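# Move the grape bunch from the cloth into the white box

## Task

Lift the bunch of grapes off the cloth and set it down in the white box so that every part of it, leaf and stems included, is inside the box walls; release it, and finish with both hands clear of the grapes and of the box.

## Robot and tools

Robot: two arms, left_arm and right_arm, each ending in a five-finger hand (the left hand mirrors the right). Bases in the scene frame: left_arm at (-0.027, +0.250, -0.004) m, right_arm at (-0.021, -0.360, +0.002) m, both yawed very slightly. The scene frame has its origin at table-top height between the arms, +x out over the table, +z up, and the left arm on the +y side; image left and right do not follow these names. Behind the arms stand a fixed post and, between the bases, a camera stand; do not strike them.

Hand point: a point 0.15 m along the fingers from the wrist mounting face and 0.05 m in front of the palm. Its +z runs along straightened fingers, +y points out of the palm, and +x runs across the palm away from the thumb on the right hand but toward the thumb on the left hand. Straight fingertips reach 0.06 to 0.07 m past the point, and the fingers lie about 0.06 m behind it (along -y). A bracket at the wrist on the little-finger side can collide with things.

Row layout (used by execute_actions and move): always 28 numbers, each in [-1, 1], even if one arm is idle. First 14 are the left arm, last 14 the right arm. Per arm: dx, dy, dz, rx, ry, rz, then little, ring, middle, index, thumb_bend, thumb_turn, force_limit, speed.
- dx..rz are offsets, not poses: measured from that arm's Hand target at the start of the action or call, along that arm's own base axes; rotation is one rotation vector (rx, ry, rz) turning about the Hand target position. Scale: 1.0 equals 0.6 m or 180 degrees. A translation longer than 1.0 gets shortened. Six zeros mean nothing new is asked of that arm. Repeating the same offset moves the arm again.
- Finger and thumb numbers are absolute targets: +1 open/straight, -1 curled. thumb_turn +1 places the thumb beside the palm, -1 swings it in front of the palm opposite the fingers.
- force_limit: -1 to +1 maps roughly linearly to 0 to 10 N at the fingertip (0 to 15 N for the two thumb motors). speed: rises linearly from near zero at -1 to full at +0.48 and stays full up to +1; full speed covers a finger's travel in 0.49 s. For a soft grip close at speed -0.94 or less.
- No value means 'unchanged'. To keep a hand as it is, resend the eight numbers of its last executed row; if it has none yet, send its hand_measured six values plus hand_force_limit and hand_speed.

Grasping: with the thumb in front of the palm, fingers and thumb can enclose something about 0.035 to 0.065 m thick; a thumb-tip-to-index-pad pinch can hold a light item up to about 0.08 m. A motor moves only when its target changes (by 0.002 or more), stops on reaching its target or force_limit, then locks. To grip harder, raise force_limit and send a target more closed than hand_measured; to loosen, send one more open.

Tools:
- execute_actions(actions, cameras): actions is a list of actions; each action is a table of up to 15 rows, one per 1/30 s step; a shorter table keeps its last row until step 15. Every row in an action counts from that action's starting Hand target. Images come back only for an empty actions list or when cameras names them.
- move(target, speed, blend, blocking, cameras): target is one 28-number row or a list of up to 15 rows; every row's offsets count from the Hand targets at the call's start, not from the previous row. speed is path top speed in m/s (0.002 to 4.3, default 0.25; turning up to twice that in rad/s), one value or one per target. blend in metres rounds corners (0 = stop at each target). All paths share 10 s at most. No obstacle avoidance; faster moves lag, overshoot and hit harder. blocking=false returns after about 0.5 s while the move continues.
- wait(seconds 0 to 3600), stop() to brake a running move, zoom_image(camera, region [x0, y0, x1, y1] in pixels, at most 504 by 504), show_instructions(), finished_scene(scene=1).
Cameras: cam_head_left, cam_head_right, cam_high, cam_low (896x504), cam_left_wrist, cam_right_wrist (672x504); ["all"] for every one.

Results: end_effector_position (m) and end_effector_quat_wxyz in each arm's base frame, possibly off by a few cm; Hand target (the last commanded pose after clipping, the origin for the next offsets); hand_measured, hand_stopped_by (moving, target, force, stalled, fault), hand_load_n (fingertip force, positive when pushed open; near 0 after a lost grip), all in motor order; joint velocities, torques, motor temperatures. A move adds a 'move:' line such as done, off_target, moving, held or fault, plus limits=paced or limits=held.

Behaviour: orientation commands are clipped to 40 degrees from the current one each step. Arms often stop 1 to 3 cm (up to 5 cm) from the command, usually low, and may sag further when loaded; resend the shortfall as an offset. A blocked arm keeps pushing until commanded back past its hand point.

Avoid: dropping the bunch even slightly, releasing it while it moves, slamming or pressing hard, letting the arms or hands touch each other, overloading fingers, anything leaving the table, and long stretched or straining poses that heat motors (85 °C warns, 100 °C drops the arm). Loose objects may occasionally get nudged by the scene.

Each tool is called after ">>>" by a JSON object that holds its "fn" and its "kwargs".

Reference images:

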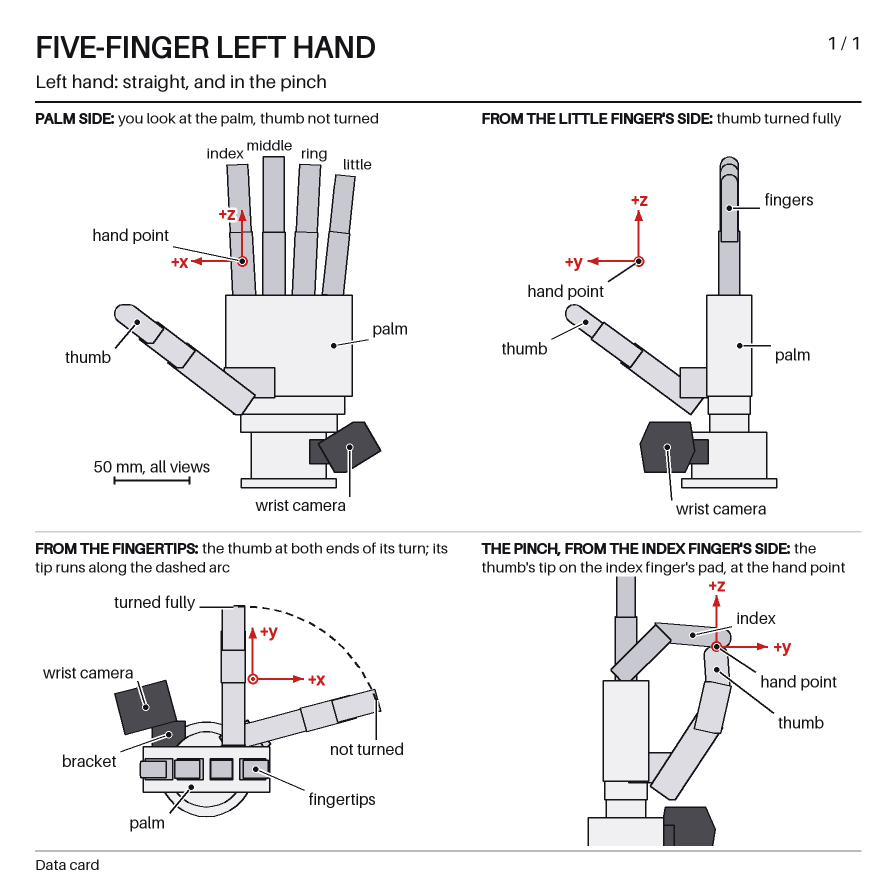

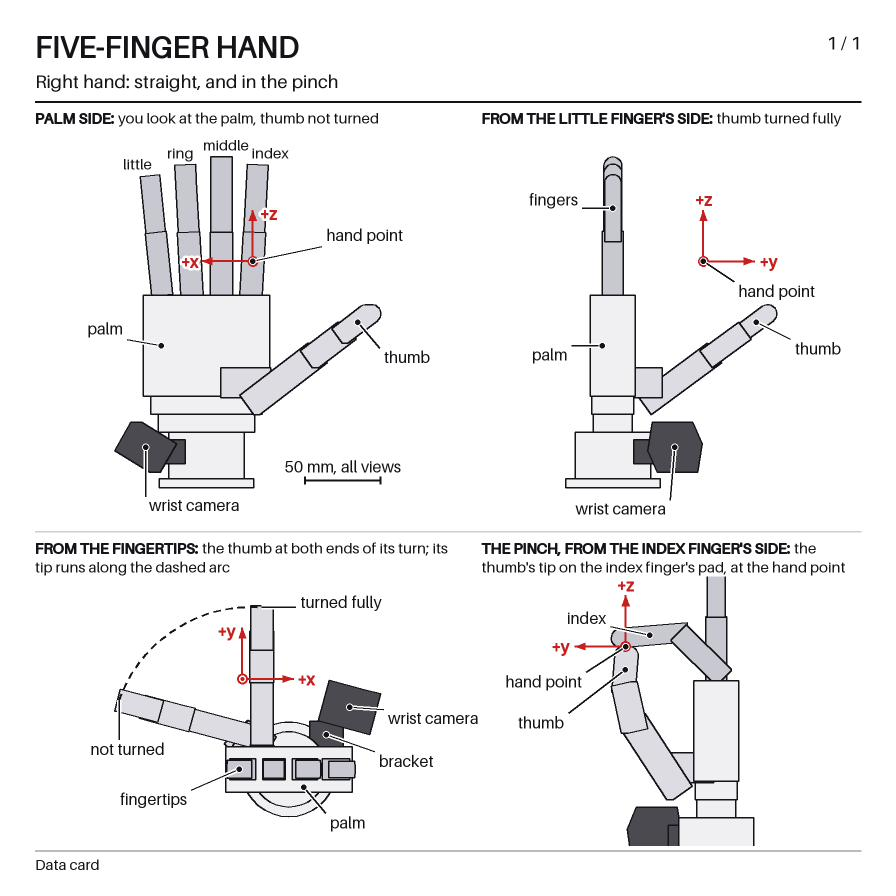

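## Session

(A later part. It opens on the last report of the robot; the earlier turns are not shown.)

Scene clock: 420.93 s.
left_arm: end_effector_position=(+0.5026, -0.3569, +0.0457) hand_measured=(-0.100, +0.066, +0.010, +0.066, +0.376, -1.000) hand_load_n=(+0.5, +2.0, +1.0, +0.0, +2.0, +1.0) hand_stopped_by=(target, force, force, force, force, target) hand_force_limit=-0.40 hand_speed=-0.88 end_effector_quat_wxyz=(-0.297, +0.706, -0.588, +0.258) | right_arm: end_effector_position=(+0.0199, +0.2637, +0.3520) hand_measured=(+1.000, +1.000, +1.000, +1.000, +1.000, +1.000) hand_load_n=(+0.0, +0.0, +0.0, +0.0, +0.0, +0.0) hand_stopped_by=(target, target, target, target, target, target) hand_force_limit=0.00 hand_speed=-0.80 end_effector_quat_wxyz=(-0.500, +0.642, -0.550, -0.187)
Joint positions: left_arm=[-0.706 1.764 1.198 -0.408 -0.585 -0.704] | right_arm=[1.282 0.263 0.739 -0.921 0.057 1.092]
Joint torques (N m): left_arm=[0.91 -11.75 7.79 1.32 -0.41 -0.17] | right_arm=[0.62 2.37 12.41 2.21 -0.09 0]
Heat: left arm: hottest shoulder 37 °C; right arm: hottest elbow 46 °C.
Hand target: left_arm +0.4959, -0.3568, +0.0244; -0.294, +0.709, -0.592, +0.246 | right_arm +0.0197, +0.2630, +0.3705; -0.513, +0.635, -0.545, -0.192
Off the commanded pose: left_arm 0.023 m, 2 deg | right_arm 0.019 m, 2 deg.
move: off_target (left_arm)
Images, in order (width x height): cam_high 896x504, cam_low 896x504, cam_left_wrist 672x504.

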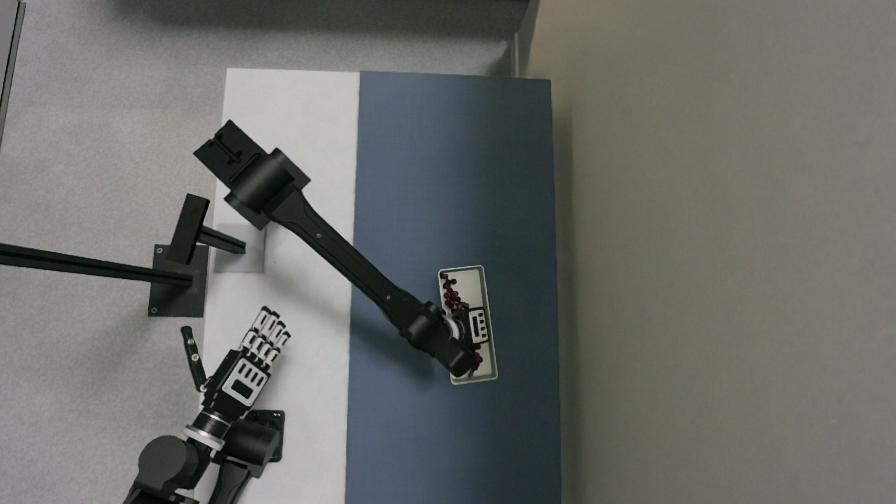

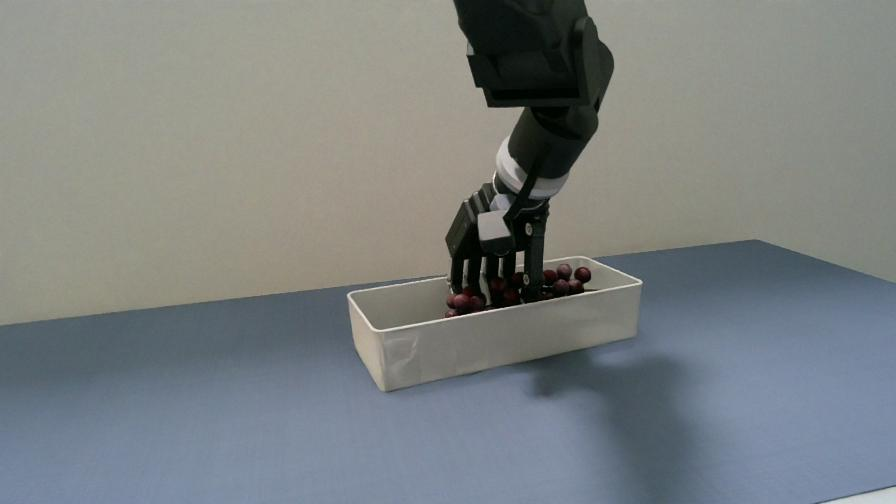

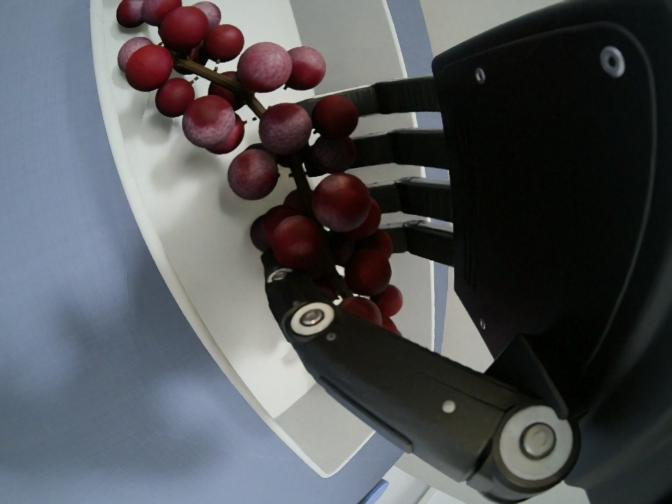

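>>> {"fn": "move", "kwargs": {"target": [0.0,0.0,0.012,0,0,0,0.0,0.13,0.09,0.12,0.45,-1,-0.4,-0.9,0,0,0,0,0,0,1,1,1,1,1,1,0,-0.8], "speed": 0.03, "cameras": ["cam_low","cam_left_wrist","cam_high"]}}

>>> {"fn": "zoom_image", "kwargs": {"camera": "cam_high", "region": [400, 240, 540, 400]}}

>>> {"fn": "zoom_image", "kwargs": {"camera": "cam_low", "region": [320, 150, 680, 400]}}

Scene clock: 428.43 s.
left_arm: end_effector_position=(+0.5023, -0.3566, +0.0444) hand_measured=(+0.000, +0.130, +0.090, +0.120, +0.450, -1.000) hand_load_n=(+0.0, +0.0, +0.0, +0.0, -0.5, +0.5) hand_stopped_by=(target, target, target, target, target, target) hand_force_limit=-0.40 hand_speed=-0.90 end_effector_quat_wxyz=(-0.297, +0.707, -0.589, +0.257) | right_arm: end_effector_position=(+0.0199, +0.2637, +0.3520) hand_measured=(+1.000, +1.000, +1.000, +1.000, +1.000, +1.000) hand_load_n=(+0.0, +0.0, +0.0, +0.0, +0.0, +0.0) hand_stopped_by=(target, target, target, target, target, target) hand_force_limit=0.00 hand_speed=-0.80 end_effector_quat_wxyz=(-0.500, +0.642, -0.550, -0.187)
Joint positions: left_arm=[-0.706 1.766 1.198 -0.409 -0.585 -0.705] | right_arm=[1.282 0.263 0.739 -0.921 0.057 1.092]
Joint torques (N m): left_arm=[1.26 -12.4 8.43 0.73 -0.41 -0.16] | right_arm=[0.67 2.37 12.41 2.18 -0.09 0]
Heat: left arm: hottest shoulder 37 °C; right arm: hottest elbow 46 °C.
Hand target: left_arm +0.4958, -0.3568, +0.0315; -0.294, +0.709, -0.593, +0.245 | right_arm +0.0197, +0.2630, +0.3705; -0.513, +0.635, -0.545, -0.192
Off the commanded pose: left_arm 0.014 m, 1 deg | right_arm 0.019 m, 2 deg.
move: off_target (left_arm)
Images, in order (width x height): cam_high 896x504, cam_low 896x504, cam_left_wrist 672x504.

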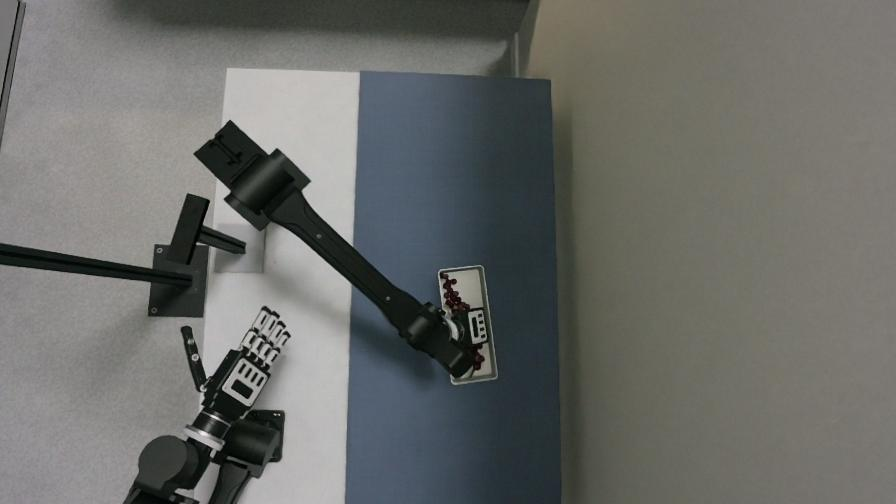

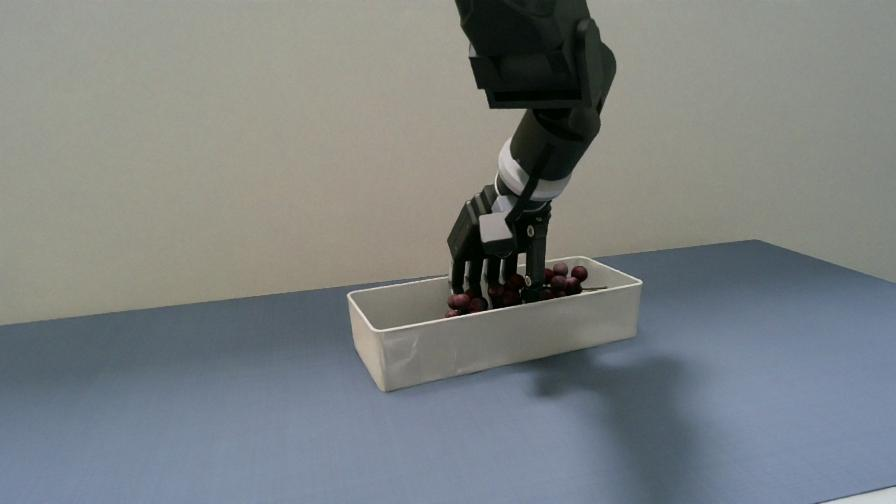

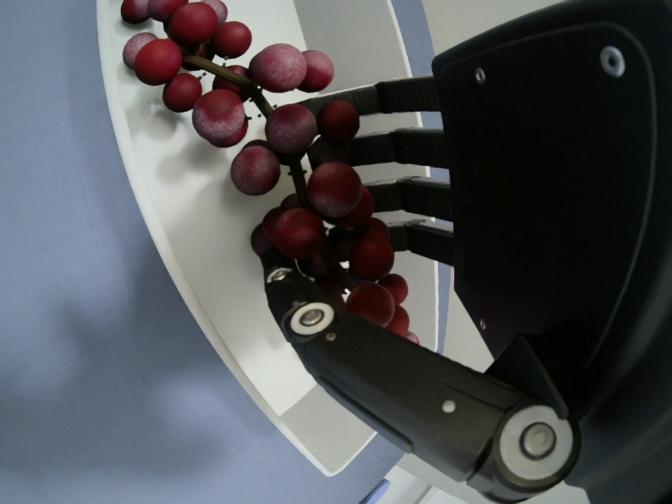

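Scaled by 3.150 from the camera's image (finer frame: 1280x720).

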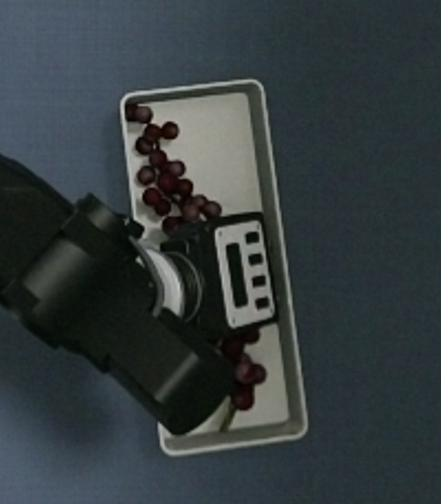

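Scaled by 1.400 from the camera's image (finer frame: 1280x720).

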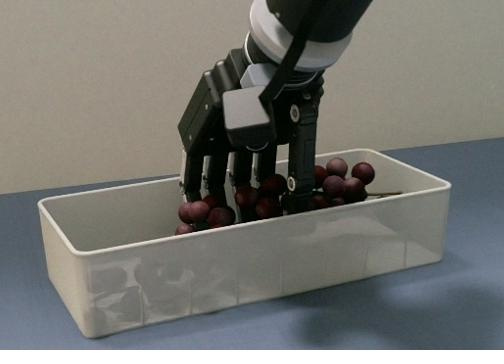

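>>> {"fn": "move", "kwargs": {"target": [0.0,0.0,0.0,0,0,0,0.25,0.3,0.28,0.3,0.62,-1,-0.4,-0.9,0,0,0,0,0,0,1,1,1,1,1,1,0,-0.8], "speed": 0.03, "cameras": ["cam_low","cam_left_wrist","cam_high"]}}

>>> {"fn": "zoom_image", "kwargs": {"camera": "cam_high", "region": [400, 240, 540, 400]}}

>>> {"fn": "zoom_image", "kwargs": {"camera": "cam_low", "region": [320, 150, 680, 400]}}

>>> {"fn": "zoom_image", "kwargs": {"camera": "cam_left_wrist", "region": [60, 0, 480, 450]}}

Scene clock: 434.73 s.
left_arm: end_effector_position=(+0.5018, -0.3563, +0.0441) hand_measured=(+0.250, +0.300, +0.280, +0.300, +0.620, -1.000) hand_load_n=(+0.0, +0.0, +0.0, +0.0, +0.0, +0.0) hand_stopped_by=(target, target, target, target, target, target) hand_force_limit=-0.40 hand_speed=-0.90 end_effector_quat_wxyz=(-0.297, +0.707, -0.589, +0.256) | right_arm: end_effector_position=(+0.0199, +0.2637, +0.3520) hand_measured=(+1.000, +1.000, +1.000, +1.000, +1.000, +1.000) hand_load_n=(+0.0, +0.0, +0.0, +0.0, +0.0, -0.5) hand_stopped_by=(target, target, target, target, target, target) hand_force_limit=0.00 hand_speed=-0.80 end_effector_quat_wxyz=(-0.500, +0.642, -0.550, -0.187)
Joint positions: left_arm=[-0.706 1.766 1.198 -0.412 -0.585 -0.705] | right_arm=[1.282 0.263 0.739 -0.921 0.057 1.092]
Joint torques (N m): left_arm=[0.91 -12.4 8.43 0.75 -0.41 -0.16] | right_arm=[0.67 2.32 12.41 2.19 -0.1 0]
Heat: left arm: hottest shoulder 37 °C; right arm: hottest elbow 47 °C.
Hand target: left_arm +0.4958, -0.3568, +0.0315; -0.294, +0.709, -0.593, +0.245 | right_arm +0.0197, +0.2630, +0.3705; -0.513, +0.635, -0.545, -0.192
Off the commanded pose: left_arm 0.014 m, 1 deg | right_arm 0.019 m, 2 deg.
move: done
Images, in order (width x height): cam_high 896x504, cam_low 896x504, cam_left_wrist 672x504.

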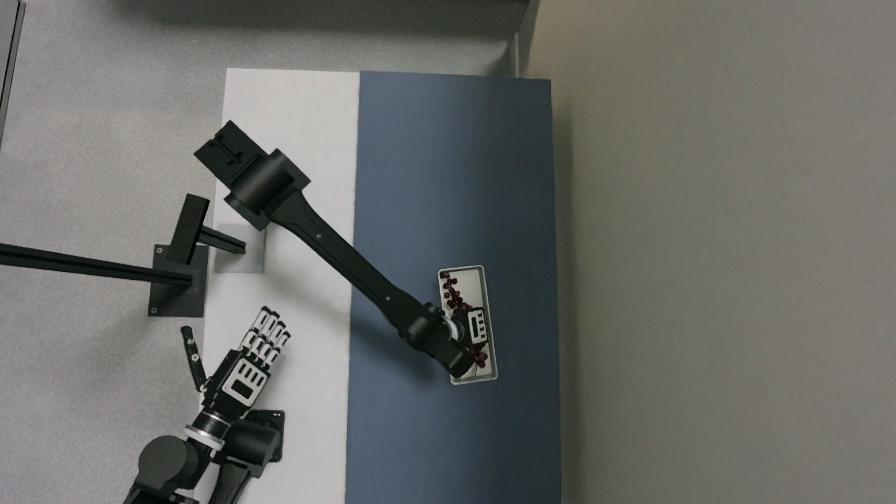

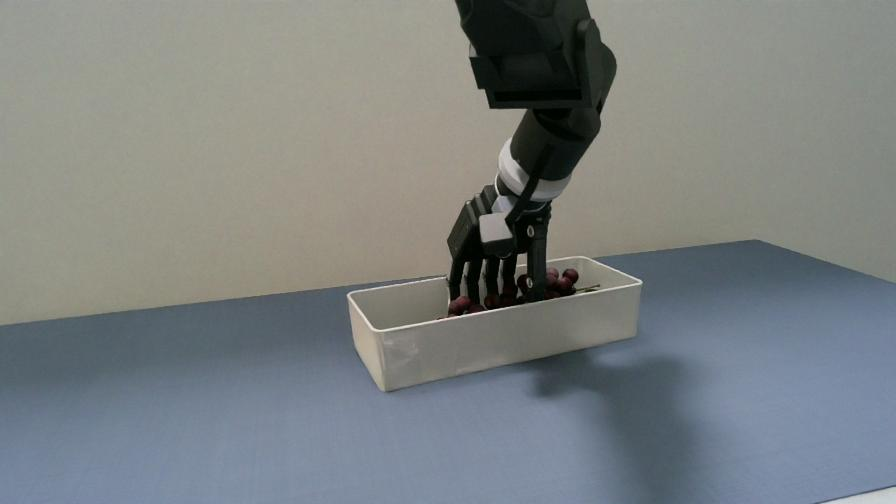

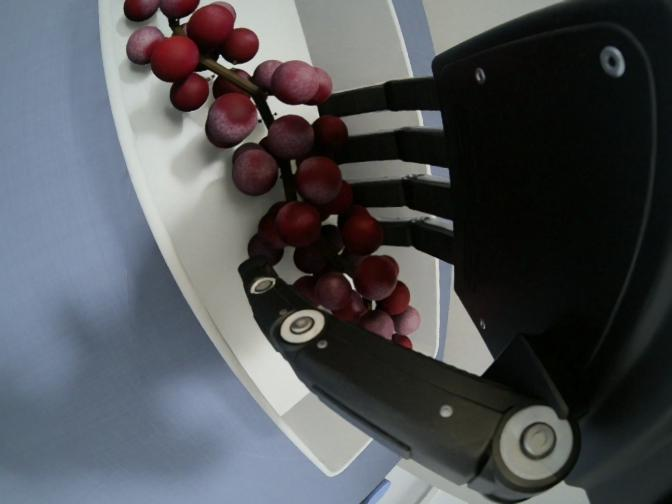

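Scaled by 3.150 from the camera's image (finer frame: 1280x720).

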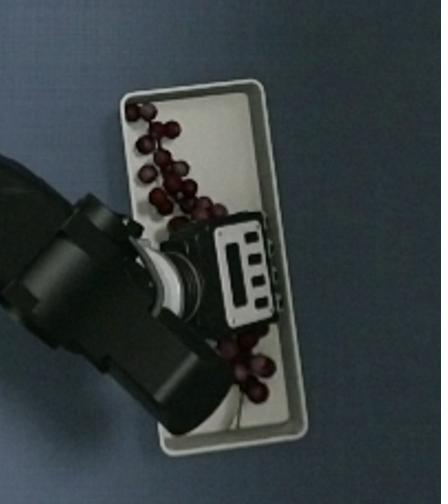

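Scaled by 1.400 from the camera's image (finer frame: 1280x720).

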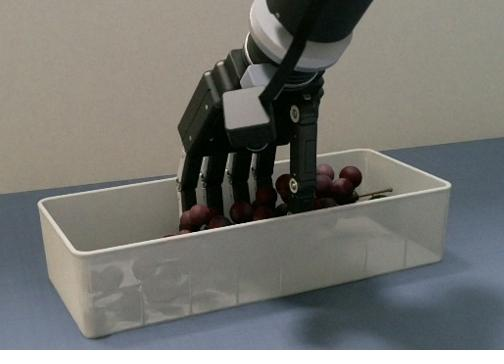

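Scaled by 1.120 from the camera's image (finer frame: 960x720).

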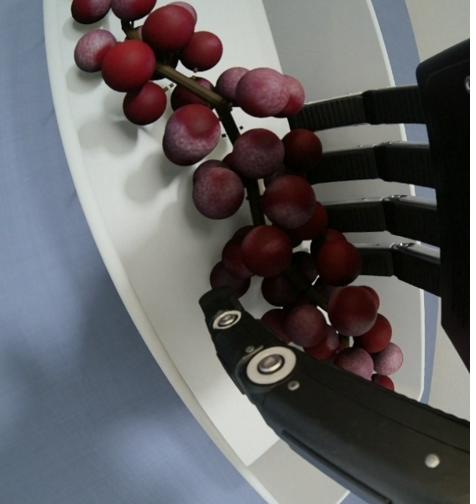

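>>> {"fn": "move", "kwargs": {"target": [0.022,-0.012,0.114,0,0,0,0.25,0.3,0.28,0.3,0.62,-1,-0.4,-0.9,0,0,0,0,0,0,1,1,1,1,1,1,0,-0.8], "speed": 0.04, "cameras": ["cam_low","cam_left_wrist","cam_high"]}}

>>> {"fn": "zoom_image", "kwargs": {"camera": "cam_high", "region": [400, 240, 540, 400]}}

>>> {"fn": "zoom_image", "kwargs": {"camera": "cam_low", "region": [320, 150, 680, 400]}}

Scene clock: 445.83 s.
left_arm: end_effector_position=(+0.4976, -0.3533, +0.0802) hand_measured=(+0.250, +0.300, +0.280, +0.300, +0.620, -1.000) hand_load_n=(+0.0, +0.0, +0.0, +0.0, +0.0, +0.0) hand_stopped_by=(target, target, target, target, target, target) hand_force_limit=-0.40 hand_speed=-0.90 end_effector_quat_wxyz=(-0.297, +0.706, -0.601, +0.228) | right_arm: end_effector_position=(+0.0199, +0.2637, +0.3520) hand_measured=(+1.000, +1.000, +1.000, +1.000, +1.000, +1.000) hand_load_n=(+0.0, +0.0, +0.5, +0.0, +0.0, -0.5) hand_stopped_by=(target, target, target, target, target, target) hand_force_limit=0.00 hand_speed=-0.80 end_effector_quat_wxyz=(-0.500, +0.642, -0.550, -0.187)
Joint positions: left_arm=[-0.707 1.732 1.281 -0.59 -0.583 -0.705] | right_arm=[1.282 0.263 0.739 -0.921 0.057 1.092]
Joint torques (N m): left_arm=[1.32 -13.86 12.63 0.61 -0.36 -0.1] | right_arm=[0.67 2.32 12.4 2.21 -0.09 0]
Heat: left arm: hottest shoulder 37 °C; right arm: hottest elbow 47 °C.
Hand target: left_arm +0.5089, -0.3641, +0.0998; -0.294, +0.709, -0.593, +0.245 | right_arm +0.0197, +0.2630, +0.3705; -0.513, +0.635, -0.545, -0.192
Off the commanded pose: left_arm 0.025 m, 2 deg | right_arm 0.019 m, 2 deg.
move: off_target (left_arm)
Images, in order (width x height): cam_high 896x504, cam_low 896x504, cam_left_wrist 672x504.

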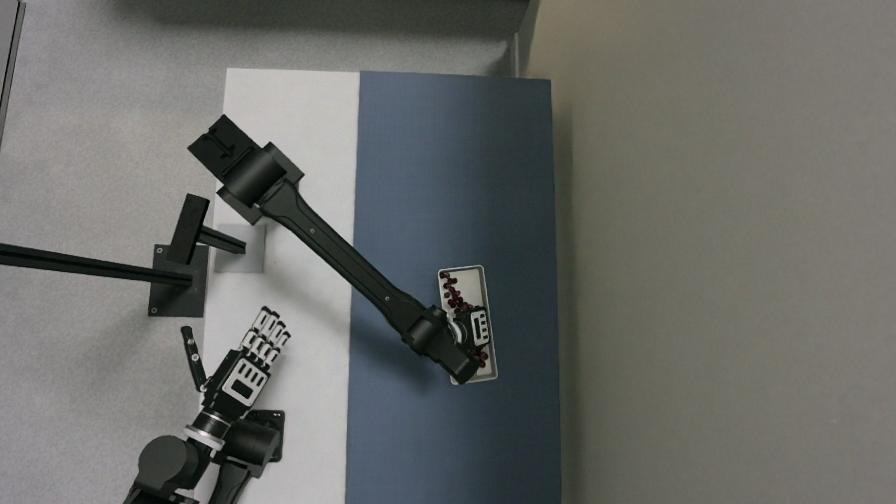

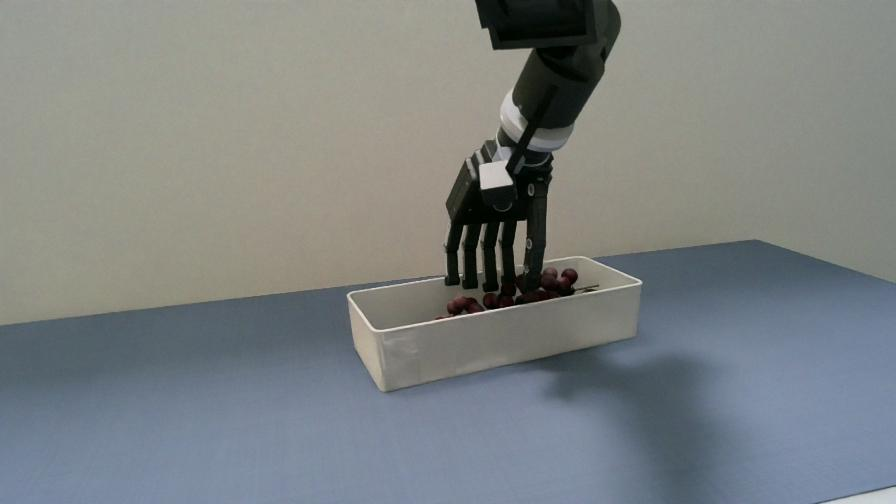

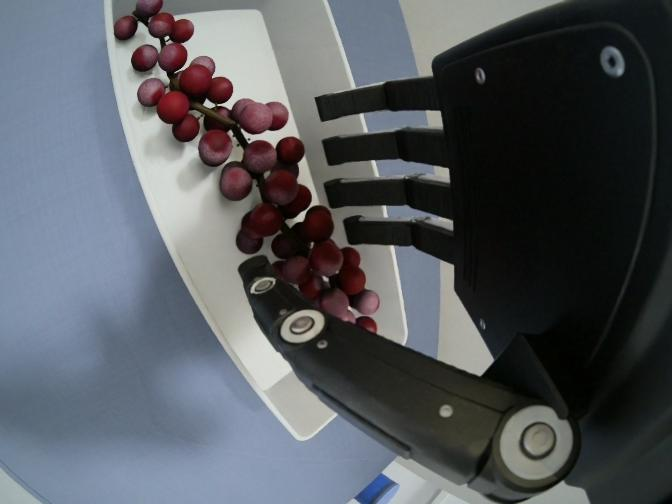

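Scaled by 3.150 from the camera's image (finer frame: 1280x720).

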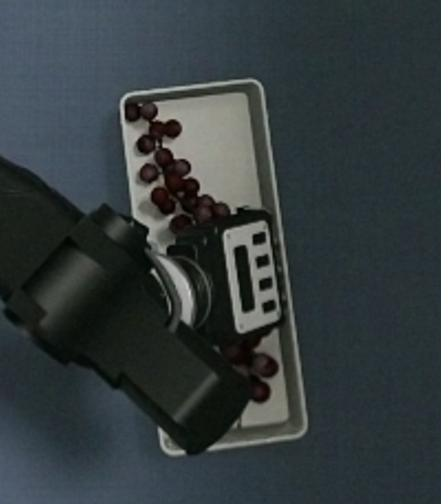

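Scaled by 1.400 from the camera's image (finer frame: 1280x720).

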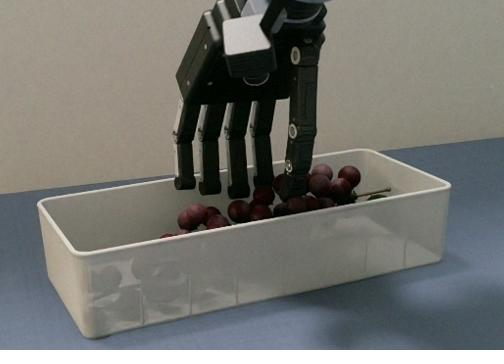

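>>> {"fn": "move", "kwargs": {"target": [[0.01,0,0.2,0,0,0,0.25,0.3,0.28,0.3,0.62,-1,-0.4,-0.9,0,0,0,0,0,0,1,1,1,1,1,1,0,-0.8],[-0.1,0.4,0.3,0,0,0,0.25,0.3,0.28,0.3,0.62,-1,-0.4,-0.9,0,0,0,0,0,0,1,1,1,1,1,1,0,-0.8]], "speed": 0.15, "blend": [0.02,0], "cameras": ["cam_low","cam_high","cam_head_left","cam_head_right"]}}

>>> {"fn": "zoom_image", "kwargs": {"camera": "cam_high", "region": [400, 240, 540, 400]}}

>>> {"fn": "zoom_image", "kwargs": {"camera": "cam_low", "region": [320, 200, 680, 400]}}

>>> {"fn": "zoom_image", "kwargs": {"camera": "cam_head_right", "region": [420, 220, 530, 310]}}

Scene clock: 454.80 s.
left_arm: end_effector_position=(+0.4504, -0.1270, +0.2829) hand_measured=(+0.250, +0.300, +0.280, +0.300, +0.620, -1.000) hand_load_n=(+0.0, +0.0, +0.0, +0.0, +0.0, +0.0) hand_stopped_by=(target, target, target, target, target, target) hand_force_limit=-0.40 hand_speed=-0.90 end_effector_quat_wxyz=(-0.294, +0.712, -0.587, +0.250) | right_arm: end_effector_position=(+0.0199, +0.2637, +0.3520) hand_measured=(+1.000, +1.000, +1.000, +1.000, +1.000, +1.000) hand_load_n=(+0.0, +0.0, +0.0, +0.0, -0.5, +0.0) hand_stopped_by=(target, target, target, target, target, target) hand_force_limit=0.00 hand_speed=-0.80 end_effector_quat_wxyz=(-0.500, +0.642, -0.550, -0.187)
Joint positions: left_arm=[-0.31 1.17 1.2 -0.871 -0.339 -0.372] | right_arm=[1.282 0.263 0.739 -0.921 0.057 1.092]
Joint torques (N m): left_arm=[1.67 -7.18 10.07 1.32 -0.13 0.13] | right_arm=[0.67 2.32 12.4 2.17 -0.1 0]
Heat: left arm: hottest shoulder 38 °C; right arm: hottest elbow 47 °C.
Hand target: left_arm +0.4489, -0.1240, +0.2798; -0.294, +0.709, -0.593, +0.245 | right_arm +0.0197, +0.2630, +0.3705; -0.513, +0.635, -0.545, -0.192
Off the commanded pose: left_arm 0.004 m, 1 deg | right_arm 0.019 m, 2 deg.
move: done
Images, in order (width x height): cam_head_left 896x504, cam_head_right 896x504, cam_high 896x504, cam_low 896x504.

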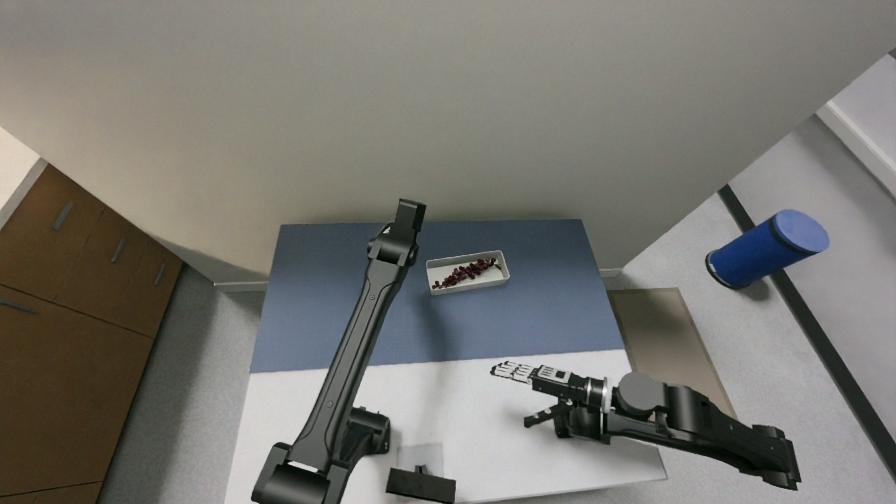

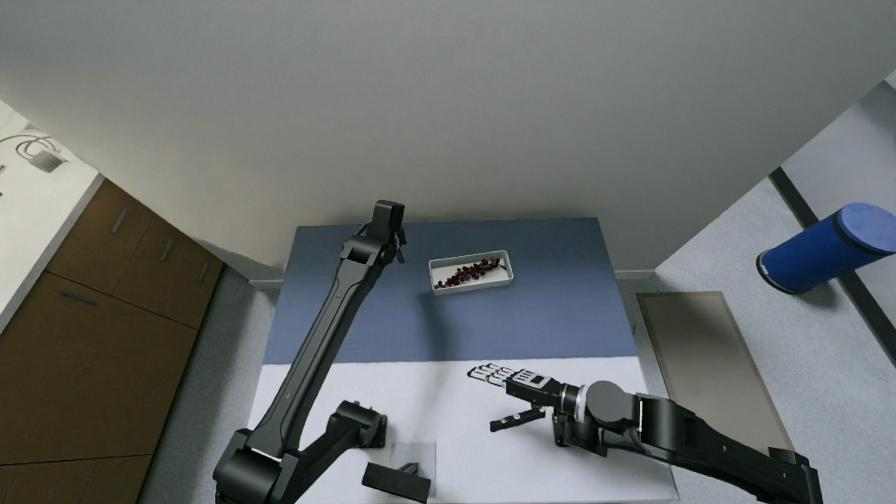

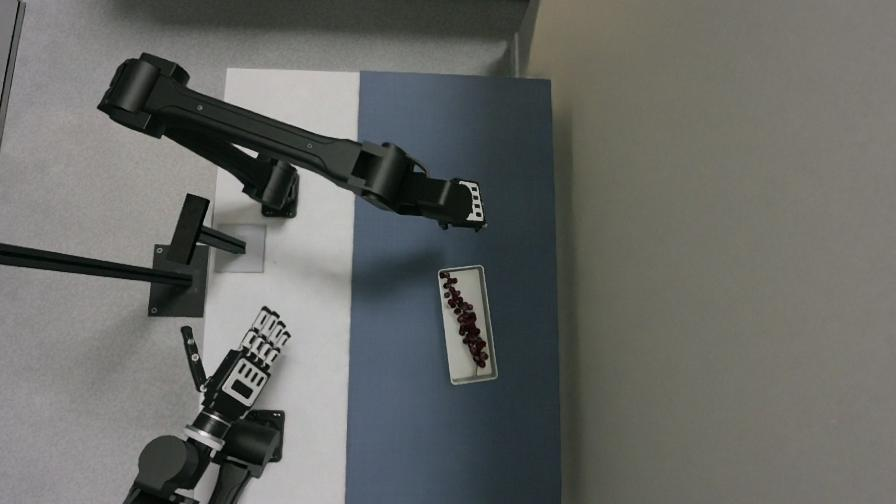

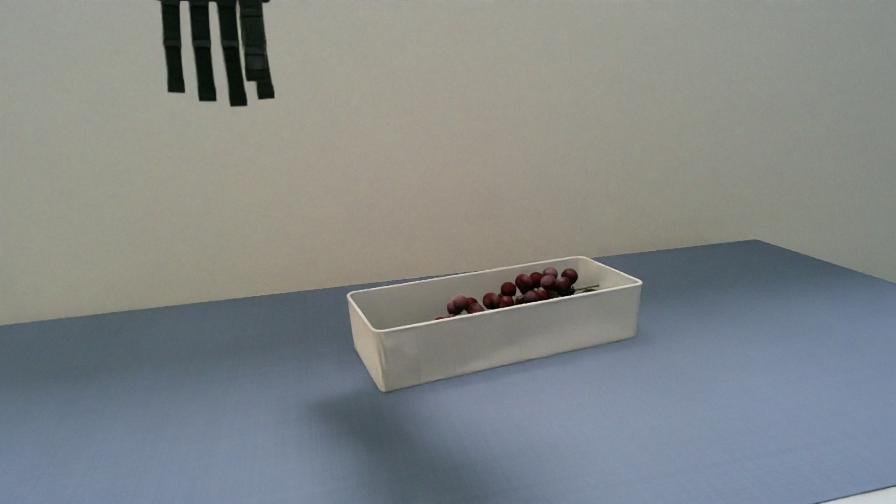

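Scaled by 3.150 from the camera's image (finer frame: 1280x720).

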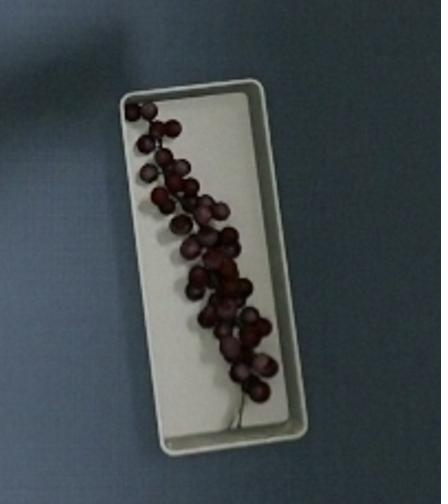

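Scaled by 1.400 from the camera's image (finer frame: 1280x720).

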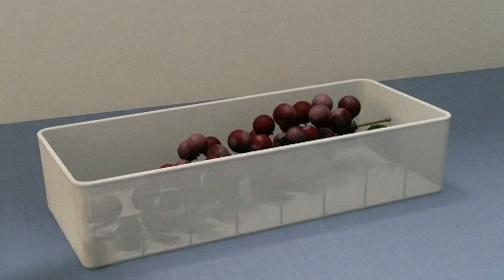

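Scaled by 4.582 from the camera's image (finer frame: 1280x720).

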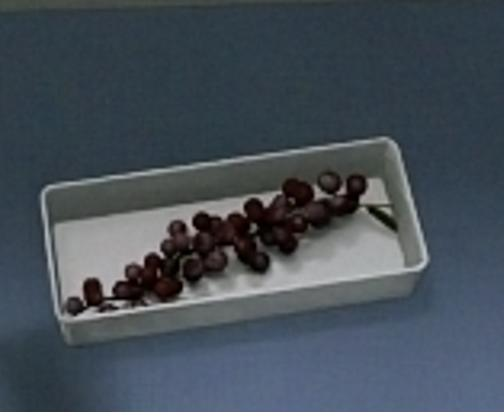

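>>> {"fn": "finished_scene", "kwargs": {}}

The scene is finished: the task was done.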